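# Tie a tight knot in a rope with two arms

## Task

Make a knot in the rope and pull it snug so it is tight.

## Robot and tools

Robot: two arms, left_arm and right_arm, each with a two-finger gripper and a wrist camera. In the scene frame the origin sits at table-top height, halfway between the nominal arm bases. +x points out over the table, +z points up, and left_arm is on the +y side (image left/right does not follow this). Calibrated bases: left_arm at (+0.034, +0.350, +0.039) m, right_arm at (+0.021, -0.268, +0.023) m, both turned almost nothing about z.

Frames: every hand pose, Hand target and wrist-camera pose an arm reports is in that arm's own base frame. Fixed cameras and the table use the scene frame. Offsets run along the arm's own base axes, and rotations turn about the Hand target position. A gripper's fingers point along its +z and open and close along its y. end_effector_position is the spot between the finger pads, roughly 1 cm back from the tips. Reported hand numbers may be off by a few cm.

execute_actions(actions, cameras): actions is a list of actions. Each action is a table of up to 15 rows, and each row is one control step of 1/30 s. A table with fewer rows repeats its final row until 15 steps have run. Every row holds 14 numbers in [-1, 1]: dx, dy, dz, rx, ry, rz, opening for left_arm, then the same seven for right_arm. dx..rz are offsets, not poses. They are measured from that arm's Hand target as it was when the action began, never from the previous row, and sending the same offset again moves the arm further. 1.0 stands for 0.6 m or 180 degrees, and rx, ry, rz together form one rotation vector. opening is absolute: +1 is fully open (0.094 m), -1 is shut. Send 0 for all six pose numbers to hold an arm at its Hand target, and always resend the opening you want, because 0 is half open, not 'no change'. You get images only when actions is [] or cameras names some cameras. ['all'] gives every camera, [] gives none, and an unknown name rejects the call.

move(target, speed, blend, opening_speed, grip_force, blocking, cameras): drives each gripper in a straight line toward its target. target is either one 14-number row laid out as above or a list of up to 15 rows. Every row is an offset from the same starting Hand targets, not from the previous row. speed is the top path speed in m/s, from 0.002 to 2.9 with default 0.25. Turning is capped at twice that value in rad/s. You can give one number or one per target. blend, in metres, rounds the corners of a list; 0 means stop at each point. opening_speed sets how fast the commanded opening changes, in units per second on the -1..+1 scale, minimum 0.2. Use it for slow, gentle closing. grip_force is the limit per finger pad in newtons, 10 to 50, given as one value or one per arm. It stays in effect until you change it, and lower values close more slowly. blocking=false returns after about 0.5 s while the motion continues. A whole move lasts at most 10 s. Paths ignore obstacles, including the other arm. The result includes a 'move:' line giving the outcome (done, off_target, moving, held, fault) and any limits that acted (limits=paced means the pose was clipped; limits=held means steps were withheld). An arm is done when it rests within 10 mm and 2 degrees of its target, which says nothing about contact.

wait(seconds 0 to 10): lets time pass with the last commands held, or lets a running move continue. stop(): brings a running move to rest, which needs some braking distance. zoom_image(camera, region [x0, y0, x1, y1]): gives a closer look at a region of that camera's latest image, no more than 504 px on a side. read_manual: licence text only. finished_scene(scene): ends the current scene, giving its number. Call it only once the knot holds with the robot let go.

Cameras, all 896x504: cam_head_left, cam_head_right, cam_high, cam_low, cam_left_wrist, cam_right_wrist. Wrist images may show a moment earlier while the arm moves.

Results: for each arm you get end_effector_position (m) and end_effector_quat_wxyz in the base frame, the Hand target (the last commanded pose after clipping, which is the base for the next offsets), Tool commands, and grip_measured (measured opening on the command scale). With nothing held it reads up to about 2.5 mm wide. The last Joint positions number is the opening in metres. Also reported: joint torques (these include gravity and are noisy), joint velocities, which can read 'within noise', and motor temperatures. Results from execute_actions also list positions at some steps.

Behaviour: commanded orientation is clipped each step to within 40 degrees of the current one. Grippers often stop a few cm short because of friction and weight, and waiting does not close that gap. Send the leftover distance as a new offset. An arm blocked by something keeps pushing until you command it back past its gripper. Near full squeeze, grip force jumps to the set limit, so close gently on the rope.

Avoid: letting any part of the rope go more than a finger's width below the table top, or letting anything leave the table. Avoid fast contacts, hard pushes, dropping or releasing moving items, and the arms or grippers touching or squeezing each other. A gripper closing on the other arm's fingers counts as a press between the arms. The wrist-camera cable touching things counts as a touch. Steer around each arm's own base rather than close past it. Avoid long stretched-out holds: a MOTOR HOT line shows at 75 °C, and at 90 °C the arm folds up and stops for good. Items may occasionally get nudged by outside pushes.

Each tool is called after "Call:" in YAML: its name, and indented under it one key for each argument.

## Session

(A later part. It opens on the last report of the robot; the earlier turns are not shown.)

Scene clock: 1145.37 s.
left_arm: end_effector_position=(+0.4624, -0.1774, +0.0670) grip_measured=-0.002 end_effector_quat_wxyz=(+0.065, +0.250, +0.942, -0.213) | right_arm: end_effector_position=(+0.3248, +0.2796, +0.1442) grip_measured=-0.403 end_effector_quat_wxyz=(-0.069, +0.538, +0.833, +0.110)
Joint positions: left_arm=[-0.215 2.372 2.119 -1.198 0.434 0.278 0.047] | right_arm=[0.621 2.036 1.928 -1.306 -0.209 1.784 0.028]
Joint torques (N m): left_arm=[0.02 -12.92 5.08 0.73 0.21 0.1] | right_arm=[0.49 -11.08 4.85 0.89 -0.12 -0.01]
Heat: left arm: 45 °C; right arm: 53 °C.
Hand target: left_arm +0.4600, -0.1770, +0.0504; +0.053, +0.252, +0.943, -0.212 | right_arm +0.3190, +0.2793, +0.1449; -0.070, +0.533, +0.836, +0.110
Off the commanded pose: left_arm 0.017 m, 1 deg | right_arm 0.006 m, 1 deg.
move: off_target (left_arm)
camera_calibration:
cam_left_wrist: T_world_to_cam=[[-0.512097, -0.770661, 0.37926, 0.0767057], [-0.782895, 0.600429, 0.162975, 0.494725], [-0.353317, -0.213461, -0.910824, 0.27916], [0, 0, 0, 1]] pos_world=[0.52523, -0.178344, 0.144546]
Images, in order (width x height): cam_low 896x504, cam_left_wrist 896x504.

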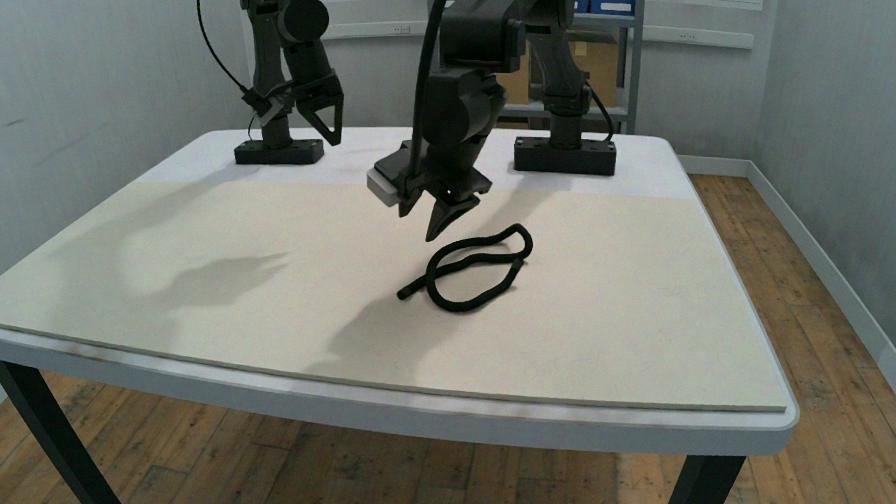

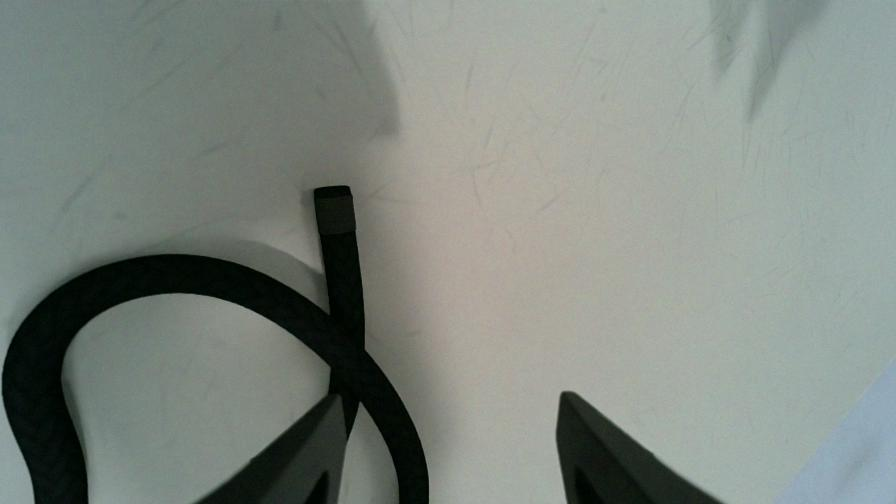

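Call:
move:
  target:
    - [-0.024,0.029,-0.13,0,0,0,0.0,0,0,0,0,0,0,-0.4]
    - [-0.024,0.029,-0.13,0,0,0,-0.95,0,0,0,0,0,0,-0.4]
  speed: 0.15
  cameras: ["cam_left_wrist","cam_low"]

Scene clock: 1166.07 s.
left_arm: end_effector_position=(+0.4466, -0.1637, -0.0103) grip_measured=-0.788 end_effector_quat_wxyz=(+0.057, +0.252, +0.942, -0.215) | right_arm: end_effector_position=(+0.3248, +0.2796, +0.1442) grip_measured=-0.403 end_effector_quat_wxyz=(-0.069, +0.538, +0.833, +0.110)
Joint positions: left_arm=[-0.191 2.372 1.807 -0.916 0.44 0.311 0.01] | right_arm=[0.621 2.036 1.928 -1.306 -0.209 1.784 0.028]
Joint torques (N m): left_arm=[0.57 -12.38 4.59 0.87 0.17 0.11] | right_arm=[0.5 -11.08 4.85 0.89 -0.13 -0.01]
Heat: left arm: 47 °C; right arm: 52 °C.
Hand target: left_arm +0.4456, -0.1596, -0.0276; +0.053, +0.252, +0.943, -0.212 | right_arm +0.3190, +0.2793, +0.1449; -0.070, +0.533, +0.836, +0.110
Off the commanded pose: left_arm 0.018 m, 1 deg | right_arm 0.006 m, 1 deg.
move: off_target (left_arm); target 2's new opening was sent with left_arm's hand 0.019 m and 1 deg from that target
camera_calibration:
cam_left_wrist: T_world_to_cam=[[-0.511388, -0.766926, 0.387695, 0.10885], [-0.776034, 0.605927, 0.175, 0.484689], [-0.369126, -0.211372, -0.905024, 0.213648], [0, 0, 0, 1]] pos_world=[0.510663, -0.165048, 0.0663351]
Images, in order (width x height): cam_low 896x504, cam_left_wrist 896x504.

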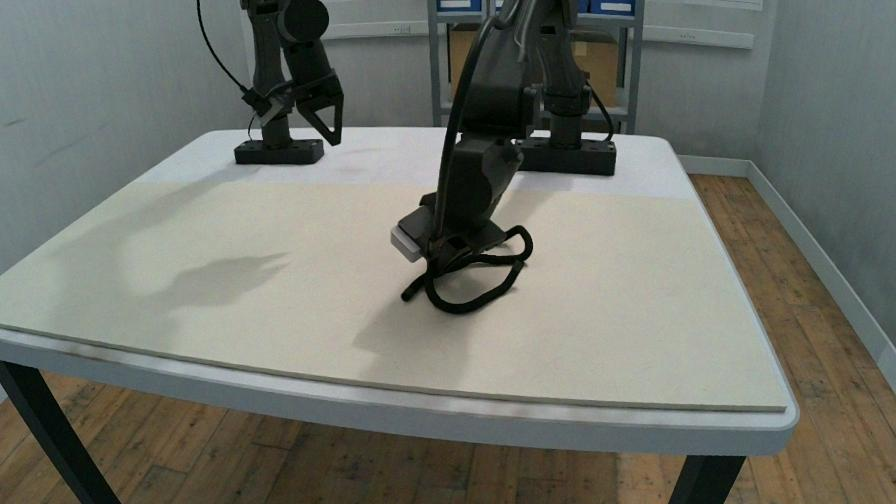

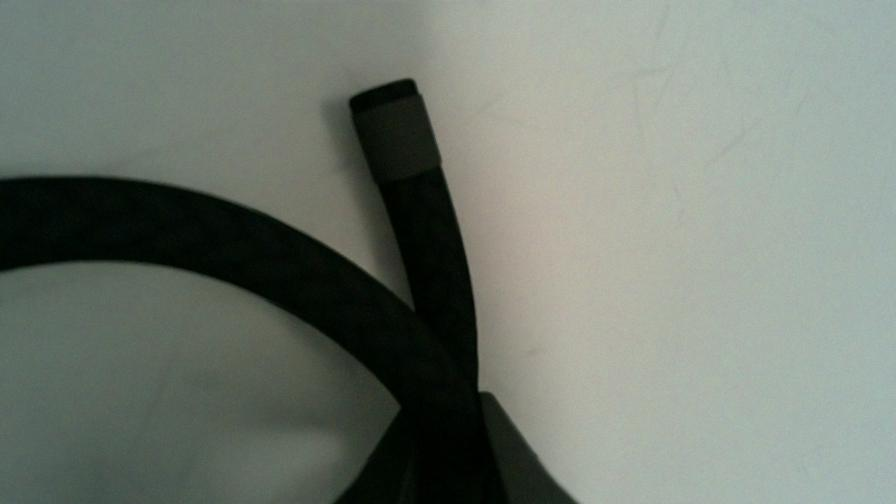

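Call:
move:
  target:
    - [-0.076,-0.233,0.02,0,0.1409,0.302,-0.95,0,0,0,0,0,0,-0.4]
  speed: 0.2
  cameras: ["cam_left_wrist","cam_low","cam_right_wrist"]

Scene clock: 1187.67 s.
left_arm: end_effector_position=(+0.4111, -0.2968, -0.0094) grip_measured=-0.789 end_effector_quat_wxyz=(-0.047, -0.255, +0.939, -0.225) | right_arm: end_effector_position=(+0.3248, +0.2796, +0.1442) grip_measured=-0.403 end_effector_quat_wxyz=(-0.069, +0.538, +0.833, +0.110)
Joint positions: left_arm=[-0.491 2.352 1.763 -0.728 0.391 -1.072 0.01] | right_arm=[0.621 2.036 1.928 -1.306 -0.209 1.784 0.028]
Joint torques (N m): left_arm=[-1.29 -14.37 5.59 0.69 0.13 -0.05] | right_arm=[0.49 -11.08 4.88 0.89 -0.12 -0.01]
Heat: left arm: 48 °C; right arm: 52 °C.
Hand target: left_arm +0.4002, -0.2994, -0.0156; -0.057, -0.253, +0.942, -0.213 | right_arm +0.3190, +0.2793, +0.1449; -0.070, +0.533, +0.836, +0.110
Off the commanded pose: left_arm 0.013 m, 2 deg | right_arm 0.006 m, 1 deg.
move: off_target (left_arm)
camera_calibration:
cam_left_wrist: T_world_to_cam=[[0.487175, -0.768499, 0.414814, -0.422499], [-0.805819, -0.212488, 0.552725, 0.310584], [-0.336625, -0.603539, -0.72279, 0.0451642], [0, 0, 0, 1]] pos_world=[0.471309, -0.231436, 0.0362349]
cam_right_wrist: T_world_to_cam=[[-0.909805, -0.400702, -0.108136, 0.424182], [-0.385207, 0.718256, 0.579417, -0.118093], [-0.154505, 0.568811, -0.807825, 0.0929498], [0, 0, 0, 1]] pos_world=[0.354793, 0.201921, 0.189382]
Images, in order (width x height): cam_low 896x504, cam_left_wrist 896x504, cam_right_wrist 896x504.

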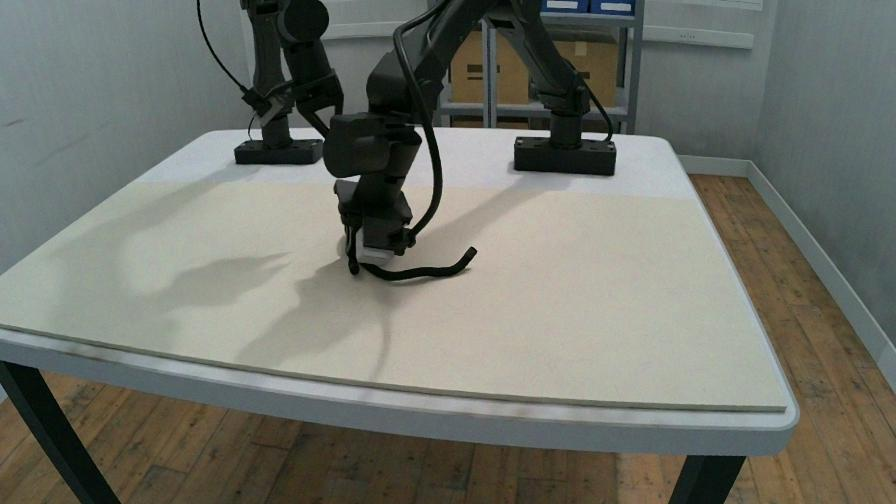

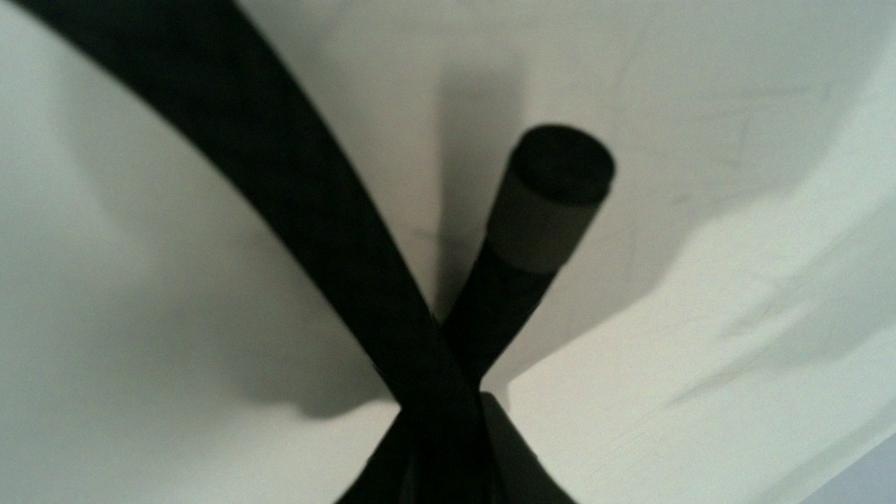

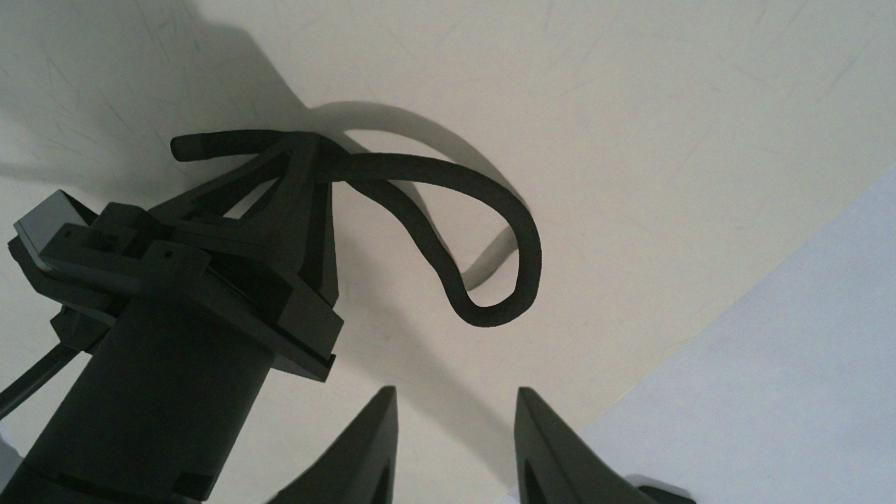

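Call:
move:
  target:
    - [0,0,0,0,0,0,-0.2,0,0,0,0,0,0,-0.4]
    - [0,0.03,0.2,0,0,0,-0.2,0,0,0,0,0,0,-0.4]
    - [-0.05,0.3,0.23,0,0,0,-0.4,0,0,0,0,0,0,-0.4]
  speed: [0.15,0.15,0.3]
  cameras: ["cam_left_wrist","cam_low","cam_right_wrist"]

Scene clock: 1213.33 s.
left_arm: end_effector_position=(+0.3819, -0.1165, +0.1198) grip_measured=-0.398 end_effector_quat_wxyz=(-0.045, -0.257, +0.942, -0.211) | right_arm: end_effector_position=(+0.3248, +0.2796, +0.1442) grip_measured=-0.403 end_effector_quat_wxyz=(-0.069, +0.538, +0.833, +0.110)
Joint positions: left_arm=[-0.11 1.97 1.696 -1.22 0.429 -0.659 0.028] | right_arm=[0.621 2.036 1.928 -1.306 -0.209 1.784 0.028]
Joint torques (N m): left_arm=[-0.38 -13.3 4.94 0.27 0.37 0.07] | right_arm=[0.49 -11.08 4.88 0.89 -0.13 -0.01]
Heat: left arm: 49 °C; right arm: 52 °C.
Hand target: left_arm +0.3701, -0.1194, +0.1225; -0.057, -0.253, +0.942, -0.213 | right_arm +0.3190, +0.2793, +0.1449; -0.070, +0.533, +0.836, +0.110
Off the commanded pose: left_arm 0.012 m, 1 deg | right_arm 0.006 m, 1 deg.
move: off_target (left_arm); target 3's new opening was sent with left_arm's hand 0.012 m and 1 deg from that target
camera_calibration:
cam_left_wrist: T_world_to_cam=[[0.489982, -0.778841, 0.391567, -0.322724], [-0.803675, -0.229597, 0.548991, 0.251633], [-0.337674, -0.583688, -0.738434, 0.242092], [0, 0, 0, 1]] pos_world=[0.442108, -0.0522703, 0.166992]
cam_right_wrist: T_world_to_cam=[[-0.909805, -0.400702, -0.108136, 0.424182], [-0.385207, 0.718256, 0.579417, -0.118093], [-0.154505, 0.568811, -0.807825, 0.0929498], [0, 0, 0, 1]] pos_world=[0.354793, 0.201921, 0.189382]
Images, in order (width x height): cam_low 896x504, cam_left_wrist 896x504, cam_right_wrist 896x504.

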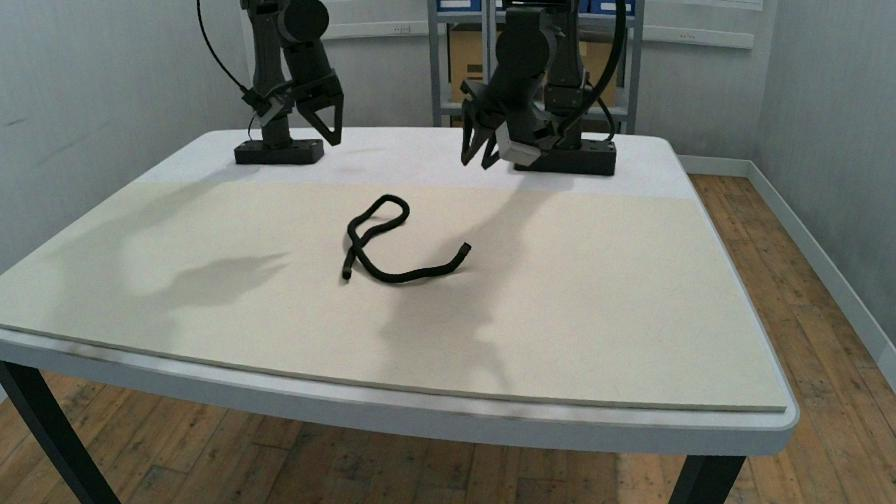

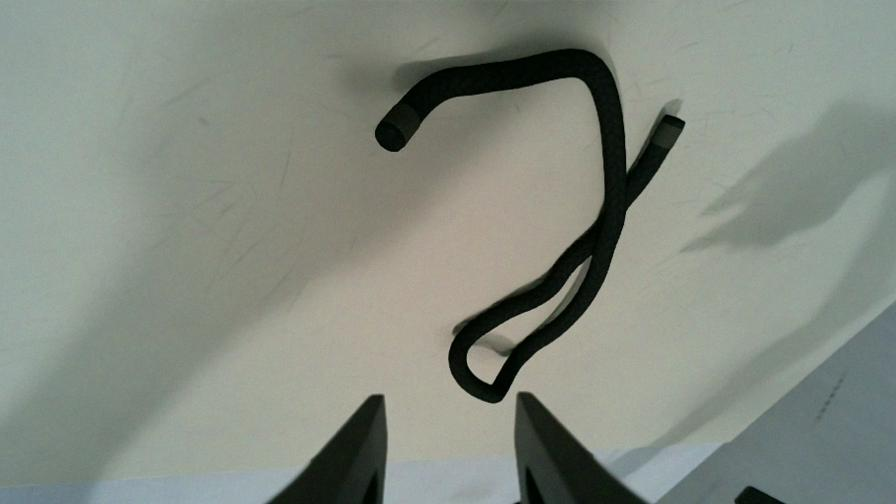

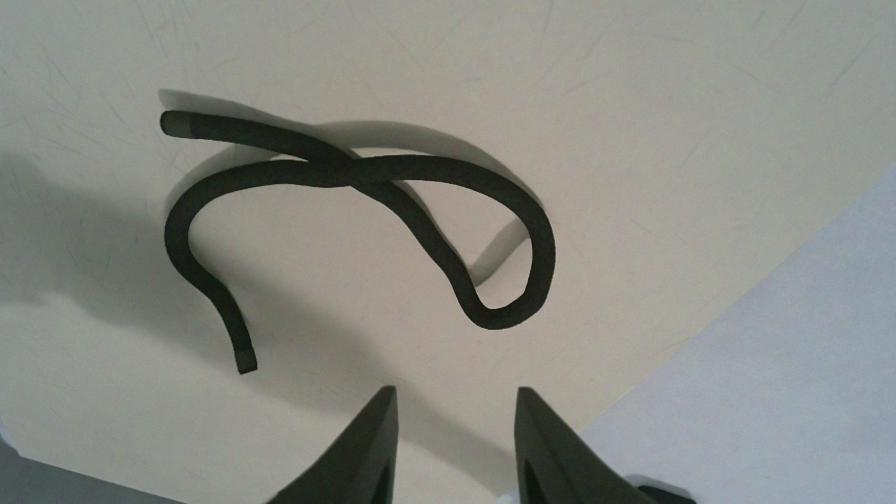

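Call:
move:
  target:
    - [0.092,-0.045,-0.1,0,-0.1573,-0.337,-0.4,0,0,0,0,0,0,-0.4]
  speed: 0.3
  cameras: ["cam_left_wrist"]

Scene clock: 1254.03 s.
left_arm: end_effector_position=(+0.4150, -0.1413, +0.0621) grip_measured=-0.398 end_effector_quat_wxyz=(+0.053, +0.300, +0.930, -0.207) | right_arm: end_effector_position=(+0.3248, +0.2796, +0.1442) grip_measured=-0.403 end_effector_quat_wxyz=(-0.069, +0.538, +0.833, +0.110)
Joint positions: left_arm=[-0.159 2.187 1.796 -1.135 0.429 0.455 0.028] | right_arm=[0.621 2.036 1.928 -1.306 -0.209 1.784 0.028]
Joint torques (N m): left_arm=[-0.34 -11.26 9.39 0.54 0.3 0.1] | right_arm=[0.49 -11.08 4.86 0.89 -0.13 -0.01]
Heat: left arm: 47 °C; right arm: 52 °C.
Hand target: left_arm +0.4254, -0.1464, +0.0624; +0.066, +0.309, +0.926, -0.208 | right_arm +0.3190, +0.2793, +0.1449; -0.070, +0.533, +0.836, +0.110
Off the commanded pose: left_arm 0.012 m, 2 deg | right_arm 0.006 m, 1 deg.
move: off_target (left_arm)
camera_calibration:
cam_left_wrist: T_world_to_cam=[[-0.590852, -0.719773, 0.364446, 0.122893], [-0.716587, 0.675747, 0.172829, 0.419349], [-0.370671, -0.159041, -0.915046, 0.280912], [0, 0, 0, 1]] pos_world=[0.477237, -0.150241, 0.139784]
Images, in order (width x height): cam_left_wrist 896x504.

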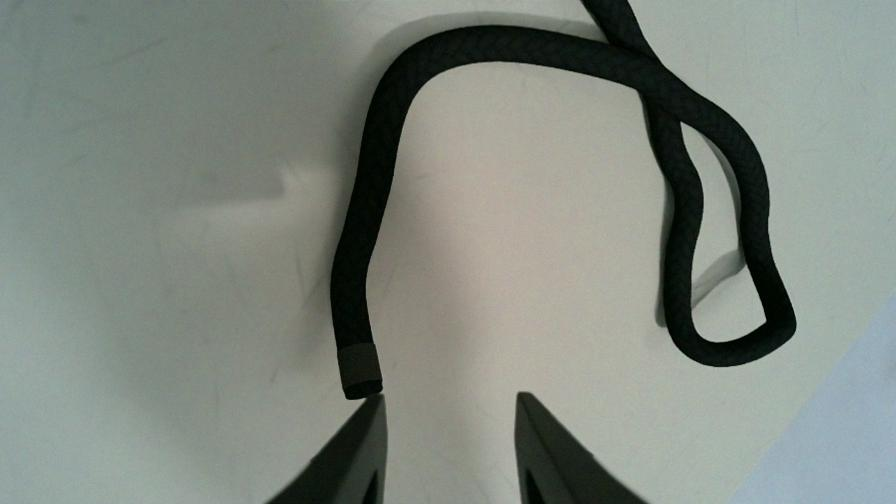

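Call:
move:
  target:
    - [0.024,-0.003,-0.154,0,-0.0376,-0.0805,-0.4,0,0,0,0,0,0,-0.4]
    - [0.024,-0.003,-0.154,0,-0.0376,-0.0805,-0.95,0,0,0,0,0,0,-0.4]
  speed: 0.2
  cameras: ["cam_left_wrist","cam_right_wrist"]

Scene clock: 1267.07 s.
left_arm: end_effector_position=(+0.4412, -0.1458, -0.0142) grip_measured=-0.810 end_effector_quat_wxyz=(+0.095, +0.429, +0.877, -0.194) | right_arm: end_effector_position=(+0.3248, +0.2796, +0.1442) grip_measured=-0.403 end_effector_quat_wxyz=(-0.069, +0.538, +0.833, +0.110)
Joint positions: left_arm=[-0.159 2.348 1.753 -0.902 0.43 0.736 0.009] | right_arm=[0.621 2.036 1.928 -1.306 -0.209 1.784 0.028]
Joint torques (N m): left_arm=[-0.28 -12.04 4.77 0.86 0.27 0.11] | right_arm=[0.47 -11.1 4.88 0.89 -0.12 -0.01]
Heat: left arm: 47 °C; right arm: 52 °C.
Hand target: left_arm +0.4397, -0.1482, -0.0300; +0.093, +0.435, +0.874, -0.196 | right_arm +0.3190, +0.2793, +0.1449; -0.070, +0.533, +0.836, +0.110
Off the commanded pose: left_arm 0.016 m, 1 deg | right_arm 0.006 m, 1 deg.
move: off_target (left_arm); target 2's new opening was sent with left_arm's hand 0.016 m and 1 deg from that target
camera_calibration:
cam_left_wrist: T_world_to_cam=[[-0.798819, -0.538292, 0.268572, 0.279817], [-0.540451, 0.838239, 0.0725869, 0.398872], [-0.2642, -0.0871661, -0.960521, 0.182936], [0, 0, 0, 1]] pos_world=[0.487426, -0.167781, 0.0716102]
cam_right_wrist: T_world_to_cam=[[-0.909805, -0.400702, -0.108136, 0.424182], [-0.385207, 0.718256, 0.579417, -0.118093], [-0.154505, 0.568811, -0.807825, 0.0929498], [0, 0, 0, 1]] pos_world=[0.354793, 0.201921, 0.189382]
Images, in order (width x height): cam_left_wrist 896x504, cam_right_wrist 896x504.

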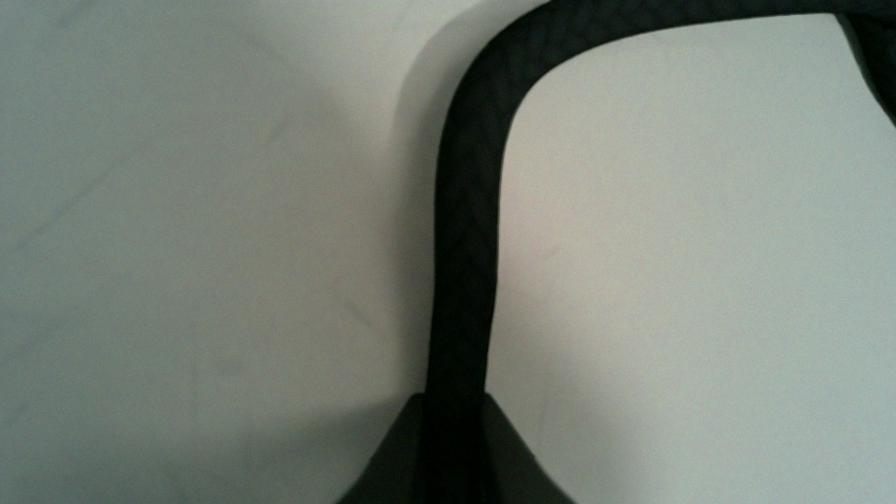

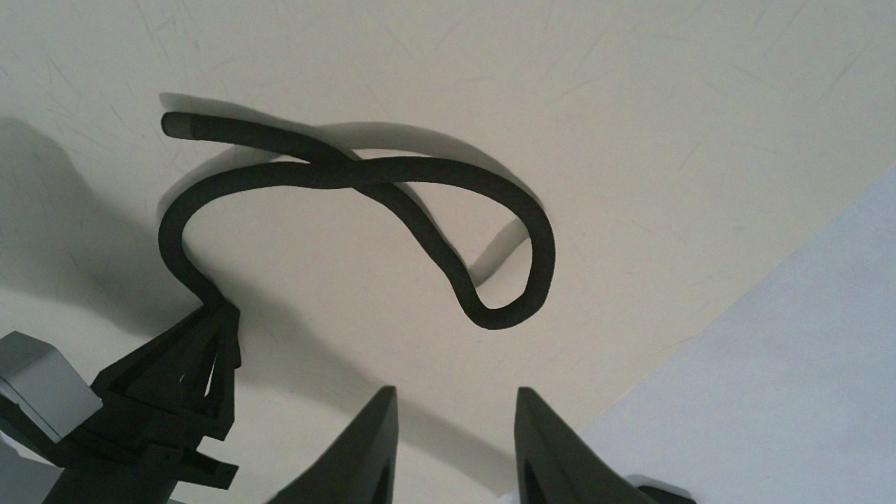

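Call:
move:
  target:
    - [-0.072,-0.033,0.01,0,0.2113,0.453,-0.95,0,0,0,0,0,0,-0.4]
  speed: 0.25
  cameras: ["cam_left_wrist","cam_right_wrist","cam_low"]

Scene clock: 1278.77 s.
left_arm: end_effector_position=(+0.4180, -0.1685, -0.0135) grip_measured=-0.810 end_effector_quat_wxyz=(-0.042, -0.306, +0.923, -0.229) | right_arm: end_effector_position=(+0.3248, +0.2796, +0.1442) grip_measured=-0.403 end_effector_quat_wxyz=(-0.069, +0.538, +0.833, +0.110)
Joint positions: left_arm=[-0.214 2.216 1.511 -0.692 0.44 -0.893 0.009] | right_arm=[0.621 2.036 1.928 -1.306 -0.209 1.784 0.028]
Joint torques (N m): left_arm=[-0.95 -13.24 3.51 0.35 0.14 -0.04] | right_arm=[0.47 -11.07 4.86 0.9 -0.13 -0.01]
Heat: left arm: 48 °C; right arm: 52 °C.
Hand target: left_arm +0.3965, -0.1680, -0.0240; -0.069, -0.311, +0.925, -0.209 | right_arm +0.3190, +0.2793, +0.1449; -0.070, +0.533, +0.836, +0.110
Off the commanded pose: left_arm 0.024 m, 4 deg | right_arm 0.006 m, 1 deg.
move: off_target (left_arm)
camera_calibration:
cam_left_wrist: T_world_to_cam=[[0.570676, -0.708759, 0.414716, -0.350372], [-0.772228, -0.291439, 0.56456, 0.318446], [-0.279273, -0.642436, -0.713641, 0.091513], [0, 0, 0, 1]] pos_world=[0.471419, -0.0967307, 0.0308304]
cam_right_wrist: T_world_to_cam=[[-0.909805, -0.400702, -0.108136, 0.424182], [-0.385207, 0.718256, 0.579417, -0.118093], [-0.154505, 0.568811, -0.807825, 0.0929498], [0, 0, 0, 1]] pos_world=[0.354793, 0.201921, 0.189382]
Images, in order (width x height): cam_low 896x504, cam_left_wrist 896x504, cam_right_wrist 896x504.

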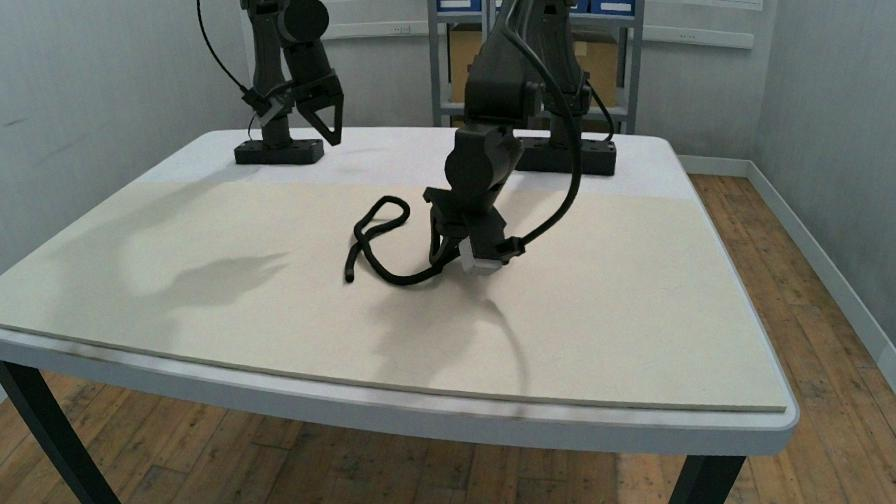

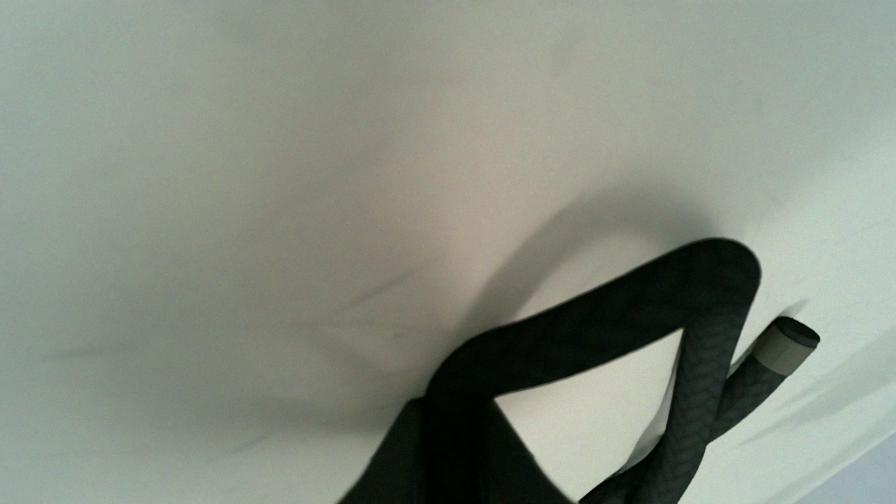

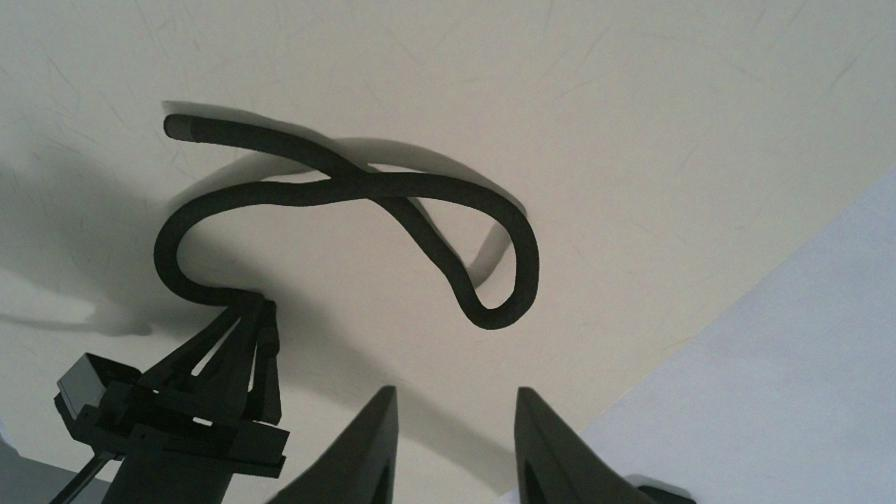

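Call:
zoom_image:
  camera: "cam_right_wrist"
  region: [130, 220, 330, 440]

Scaled by 2.291.

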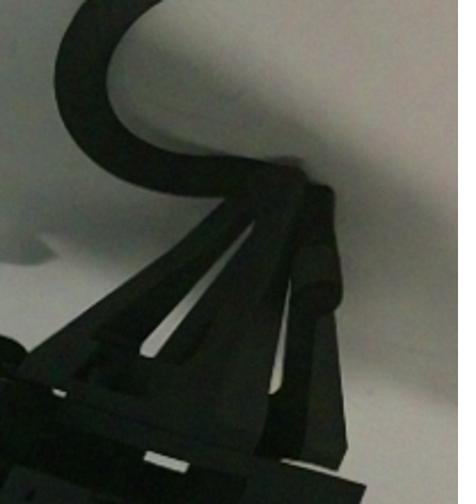

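Call:
move:
  target:
    - [0,0,0,0,0,0,-0.95,-0.037,0.026,-0.07,0.0512,-0.1046,0.288,-0.4]
  speed: 0.4
  cameras: ["cam_right_wrist"]

Scene clock: 1322.00 s.
left_arm: end_effector_position=(+0.4180, -0.1685, -0.0135) grip_measured=-0.810 end_effector_quat_wxyz=(-0.042, -0.306, +0.923, -0.229) | right_arm: end_effector_position=(+0.3003, +0.2958, +0.0945) grip_measured=-0.403 end_effector_quat_wxyz=(-0.027, +0.092, +0.974, +0.205)
Joint positions: left_arm=[-0.214 2.216 1.511 -0.692 0.44 -0.893 0.009] | right_arm=[0.631 1.92 1.524 -0.933 -0.342 0.861 0.028]
Joint torques (N m): left_arm=[-0.94 -13.24 3.49 0.35 0.14 -0.05] | right_arm=[0.08 -11.74 5.04 1.14 -0.2 -0.04]
Heat: left arm: 46 °C; right arm: 52 °C.
Hand target: left_arm +0.3965, -0.1680, -0.0240; -0.069, -0.311, +0.925, -0.209 | right_arm +0.2967, +0.2949, +0.1029; -0.019, +0.085, +0.973, +0.215
Off the commanded pose: left_arm 0.024 m, 4 deg | right_arm 0.009 m, 2 deg.
move: off_target (left_arm)
camera_calibration:
cam_right_wrist: T_world_to_cam=[[-0.186329, -0.900562, -0.392773, 0.360444], [-0.904308, 0.000923768, 0.426879, 0.272109], [-0.384068, 0.434728, -0.814557, 0.14912], [0, 0, 0, 1]] pos_world=[0.370503, 0.259524, 0.146882]
Images, in order (width x height): cam_right_wrist 896x504.

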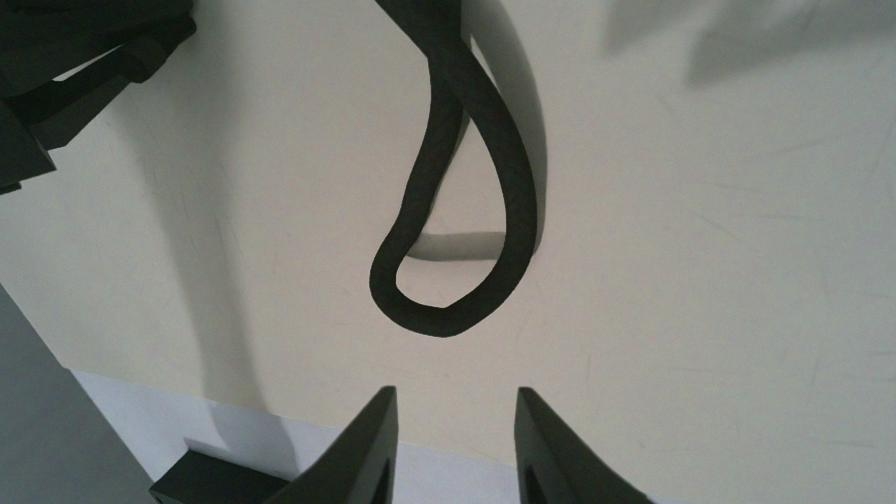

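Call:
move:
  target:
    - [0,0,0,0,0,0,-0.95,0.0145,0.0155,-0.2215,0,0,0,-0.4]
    - [0,0,0,0,0,0,-0.95,0.0145,0.0155,-0.2215,0,0,0,-0.95]
  speed: 0.2
  cameras: ["cam_right_wrist","cam_low"]

Scene clock: 1334.00 s.
left_arm: end_effector_position=(+0.4180, -0.1685, -0.0135) grip_measured=-0.810 end_effector_quat_wxyz=(-0.042, -0.306, +0.923, -0.229) | right_arm: end_effector_position=(+0.3103, +0.3073, -0.0031) grip_measured=-0.780 end_effector_quat_wxyz=(-0.014, +0.085, +0.969, +0.232)
Joint positions: left_arm=[-0.214 2.216 1.511 -0.692 0.44 -0.893 0.009] | right_arm=[0.63 2.058 1.291 -0.504 -0.366 0.86 0.01]
Joint torques (N m): left_arm=[-0.96 -13.23 3.51 0.35 0.14 -0.05] | right_arm=[0.59 -6.31 3.92 1.68 0.01 0.03]
Heat: left arm: 46 °C; right arm: 50 °C.
Hand target: left_arm +0.3965, -0.1680, -0.0240; -0.069, -0.311, +0.925, -0.209 | right_arm +0.3056, +0.3041, -0.0299; -0.019, +0.085, +0.973, +0.215
Off the commanded pose: left_arm 0.024 m, 4 deg | right_arm 0.028 m, 2 deg.
move: off_target (left_arm, right_arm); target 2's new opening was sent with right_arm's hand 0.028 m and 1 deg from that target
camera_calibration:
cam_right_wrist: T_world_to_cam=[[-0.167742, -0.879667, -0.445027, 0.322042], [-0.917645, -0.0256447, 0.396573, 0.335103], [-0.360265, 0.474899, -0.80292, 0.0487286], [0, 0, 0, 1]] pos_world=[0.379081, 0.268742, 0.0495499]
Images, in order (width x height): cam_low 896x504, cam_right_wrist 896x504.

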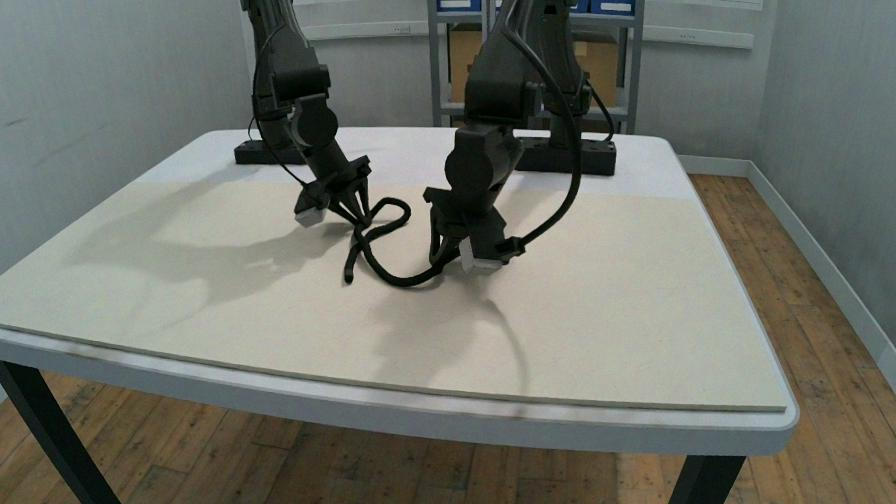

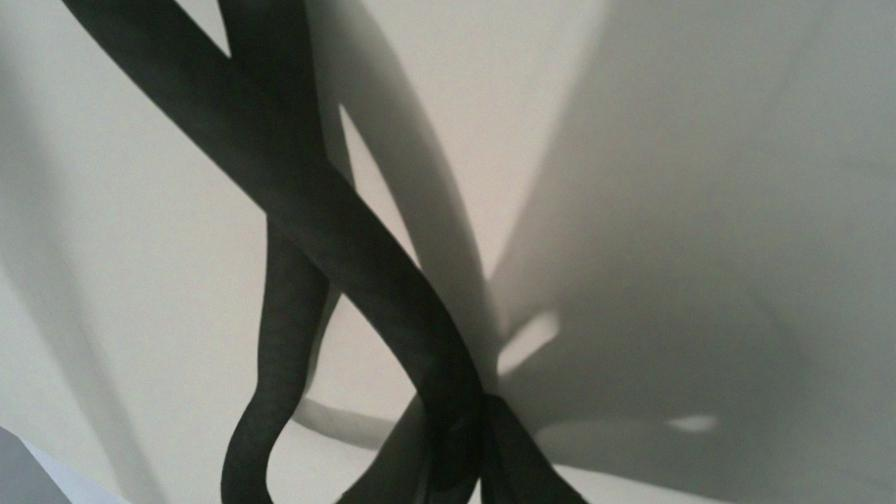

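Call:
move:
  target:
    - [0,0,0,0,0,0,-0.95,0,0,0.19,0,0,0,-0.95]
    - [0,0,0,0,0,0,-0.95,0.05,0.07,0.19,0,0,0,-0.95]
  speed: 0.2
  blend: [0.01,0]
  cameras: ["cam_right_wrist","cam_low","cam_left_wrist","cam_head_left","cam_high"]

Scene clock: 1341.80 s.
left_arm: end_effector_position=(+0.4180, -0.1685, -0.0135) grip_measured=-0.810 end_effector_quat_wxyz=(-0.042, -0.306, +0.923, -0.229) | right_arm: end_effector_position=(+0.3318, +0.3425, +0.0850) grip_measured=-0.780 end_effector_quat_wxyz=(-0.018, +0.084, +0.972, +0.219)
Joint positions: left_arm=[-0.214 2.216 1.511 -0.692 0.44 -0.893 0.009] | right_arm=[0.672 2.104 1.741 -0.919 -0.341 0.895 0.01]
Joint torques (N m): left_arm=[-0.95 -13.26 3.52 0.34 0.14 -0.05] | right_arm=[0.21 -8.58 9.95 0.92 -0.11 0.08]
Heat: left arm: 46 °C; right arm: 50 °C.
Hand target: left_arm +0.3965, -0.1680, -0.0240; -0.069, -0.311, +0.925, -0.209 | right_arm +0.3355, +0.3461, +0.0841; -0.019, +0.085, +0.973, +0.215
Off the commanded pose: left_arm 0.024 m, 4 deg | right_arm 0.005 m, 0 deg.
move: off_target (left_arm)
camera_calibration:
cam_left_wrist: T_world_to_cam=[[0.571304, -0.708357, 0.414538, -0.350512], [-0.771839, -0.291964, 0.56482, 0.318289], [-0.279064, -0.64264, -0.713538, 0.0913843], [0, 0, 0, 1]] pos_world=[0.471418, -0.0966315, 0.0307307]
cam_right_wrist: T_world_to_cam=[[-0.168406, -0.89093, -0.421763, 0.39789], [-0.913951, -0.0191438, 0.405372, 0.316563], [-0.369232, 0.453738, -0.811042, 0.121397], [0, 0, 0, 1]] pos_world=[0.401154, 0.30547, 0.137948]
Images, in order (width x height): cam_head_left 896x504, cam_high 896x504, cam_low 896x504, cam_left_wrist 896x504, cam_right_wrist 896x504.

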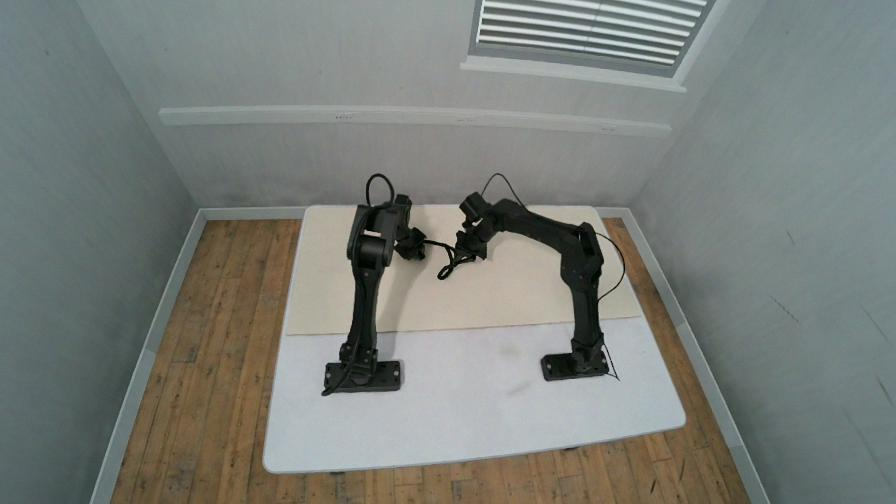

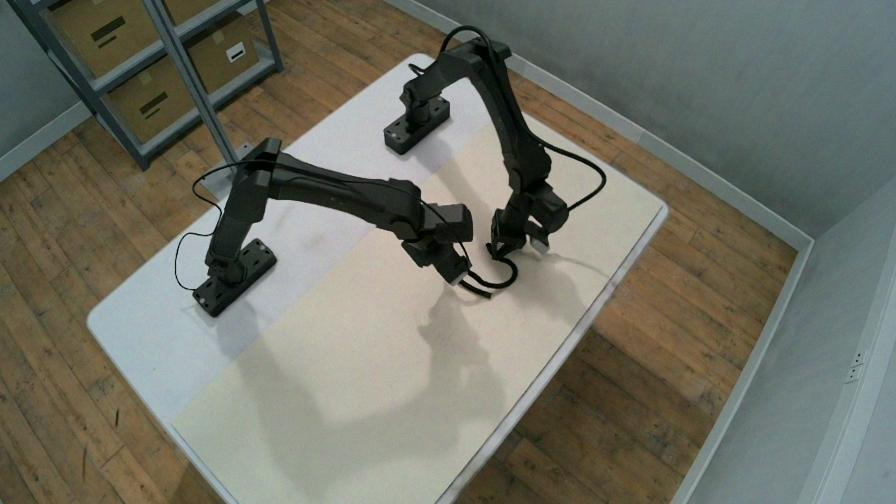

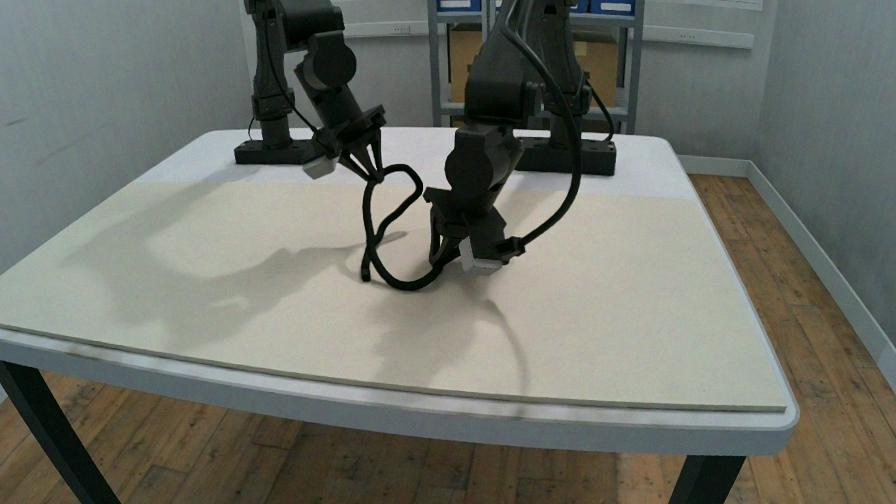

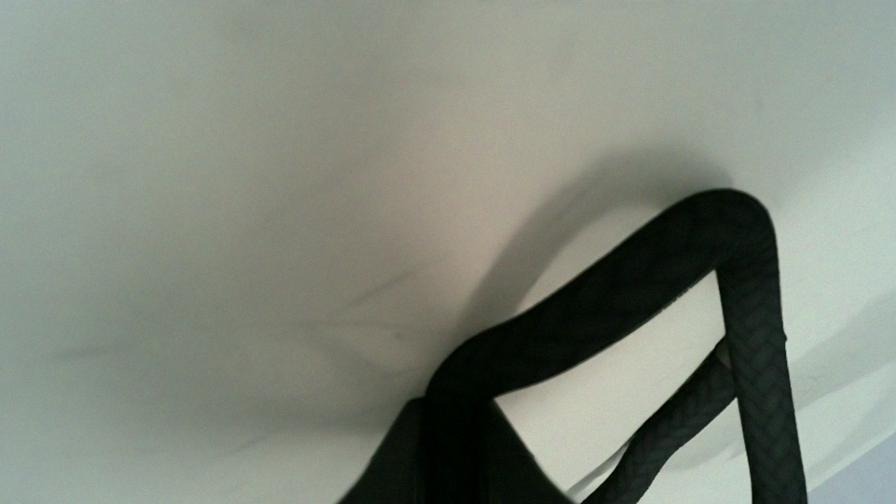

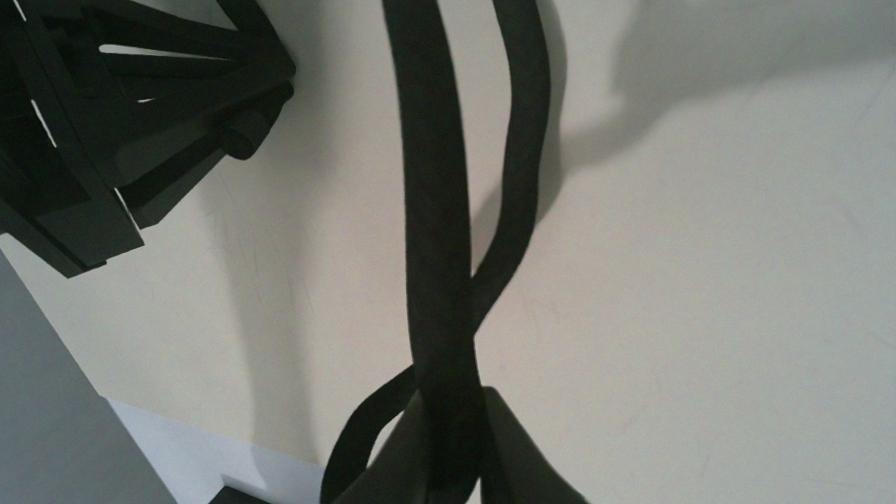

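Call:
move:
  target:
    - [0.0,0,0.02,0,0.113,0.242,-0.95,0,0,0.02,0,0,0,-0.95]
  speed: 0.2
  cameras: ["cam_right_wrist","cam_low","cam_left_wrist"]

Scene clock: 1368.13 s.
left_arm: end_effector_position=(+0.4163, -0.1718, -0.0092) grip_measured=-0.810 end_effector_quat_wxyz=(-0.132, -0.652, +0.721, -0.193) | right_arm: end_effector_position=(+0.3326, +0.3432, +0.0963) grip_measured=-0.780 end_effector_quat_wxyz=(-0.018, +0.084, +0.972, +0.219)
Joint positions: left_arm=[-0.222 2.205 1.511 -0.7 0.44 -1.732 0.009] | right_arm=[0.672 2.104 1.786 -0.964 -0.341 0.896 0.01]
Joint torques (N m): left_arm=[-0.47 -14.41 4.42 0.13 0.09 -0.09] | right_arm=[0.23 -8.87 9.7 0.91 -0.12 0.07]
Heat: left arm: 46 °C; right arm: 48 °C.
Hand target: left_arm +0.3965, -0.1680, -0.0121; -0.145, -0.661, +0.718, -0.163 | right_arm +0.3356, +0.3461, +0.0961; -0.019, +0.085, +0.973, +0.215
Off the commanded pose: left_arm 0.020 m, 4 deg | right_arm 0.004 m, 0 deg.
move: off_target (left_arm)
camera_calibration:
cam_left_wrist: T_world_to_cam=[[0.988608, -0.0808961, 0.126928, -0.422243], [-0.149691, -0.61656, 0.772947, 0.000631524], [0.0157306, -0.783141, -0.621645, -0.0540756], [0, 0, 0, 1]] pos_world=[0.418378, -0.0761172, 0.0194907]
cam_right_wrist: T_world_to_cam=[[-0.168913, -0.890989, -0.421435, 0.403588], [-0.913765, -0.0187162, 0.405811, 0.312454], [-0.369461, 0.453639, -0.810993, 0.130655], [0, 0, 0, 1]] pos_world=[0.401953, 0.30617, 0.149249]
Images, in order (width x height): cam_low 896x504, cam_left_wrist 896x504, cam_right_wrist 896x504.

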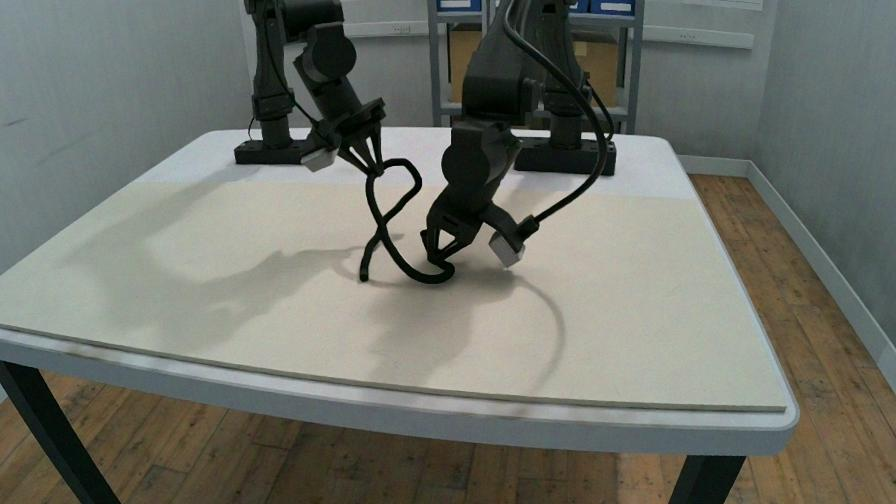

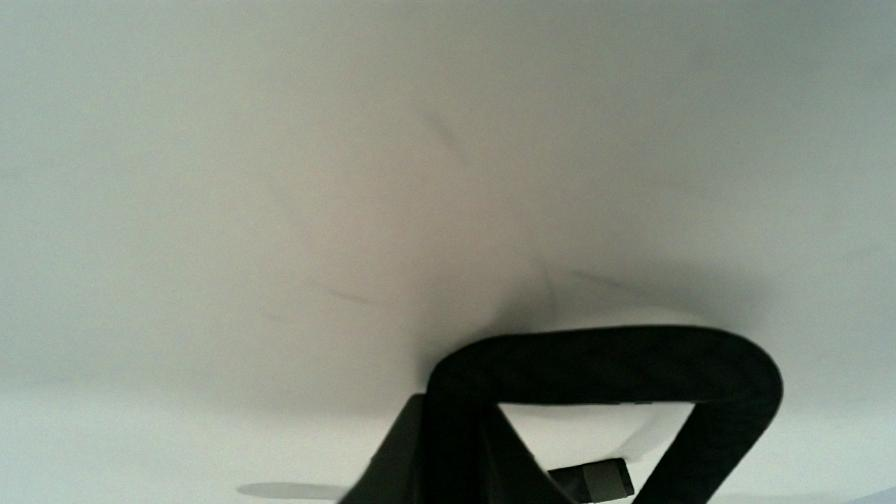

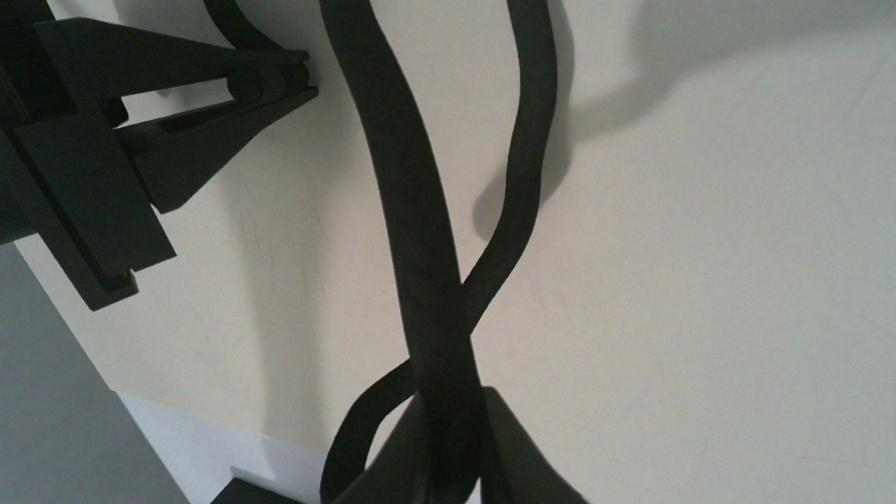

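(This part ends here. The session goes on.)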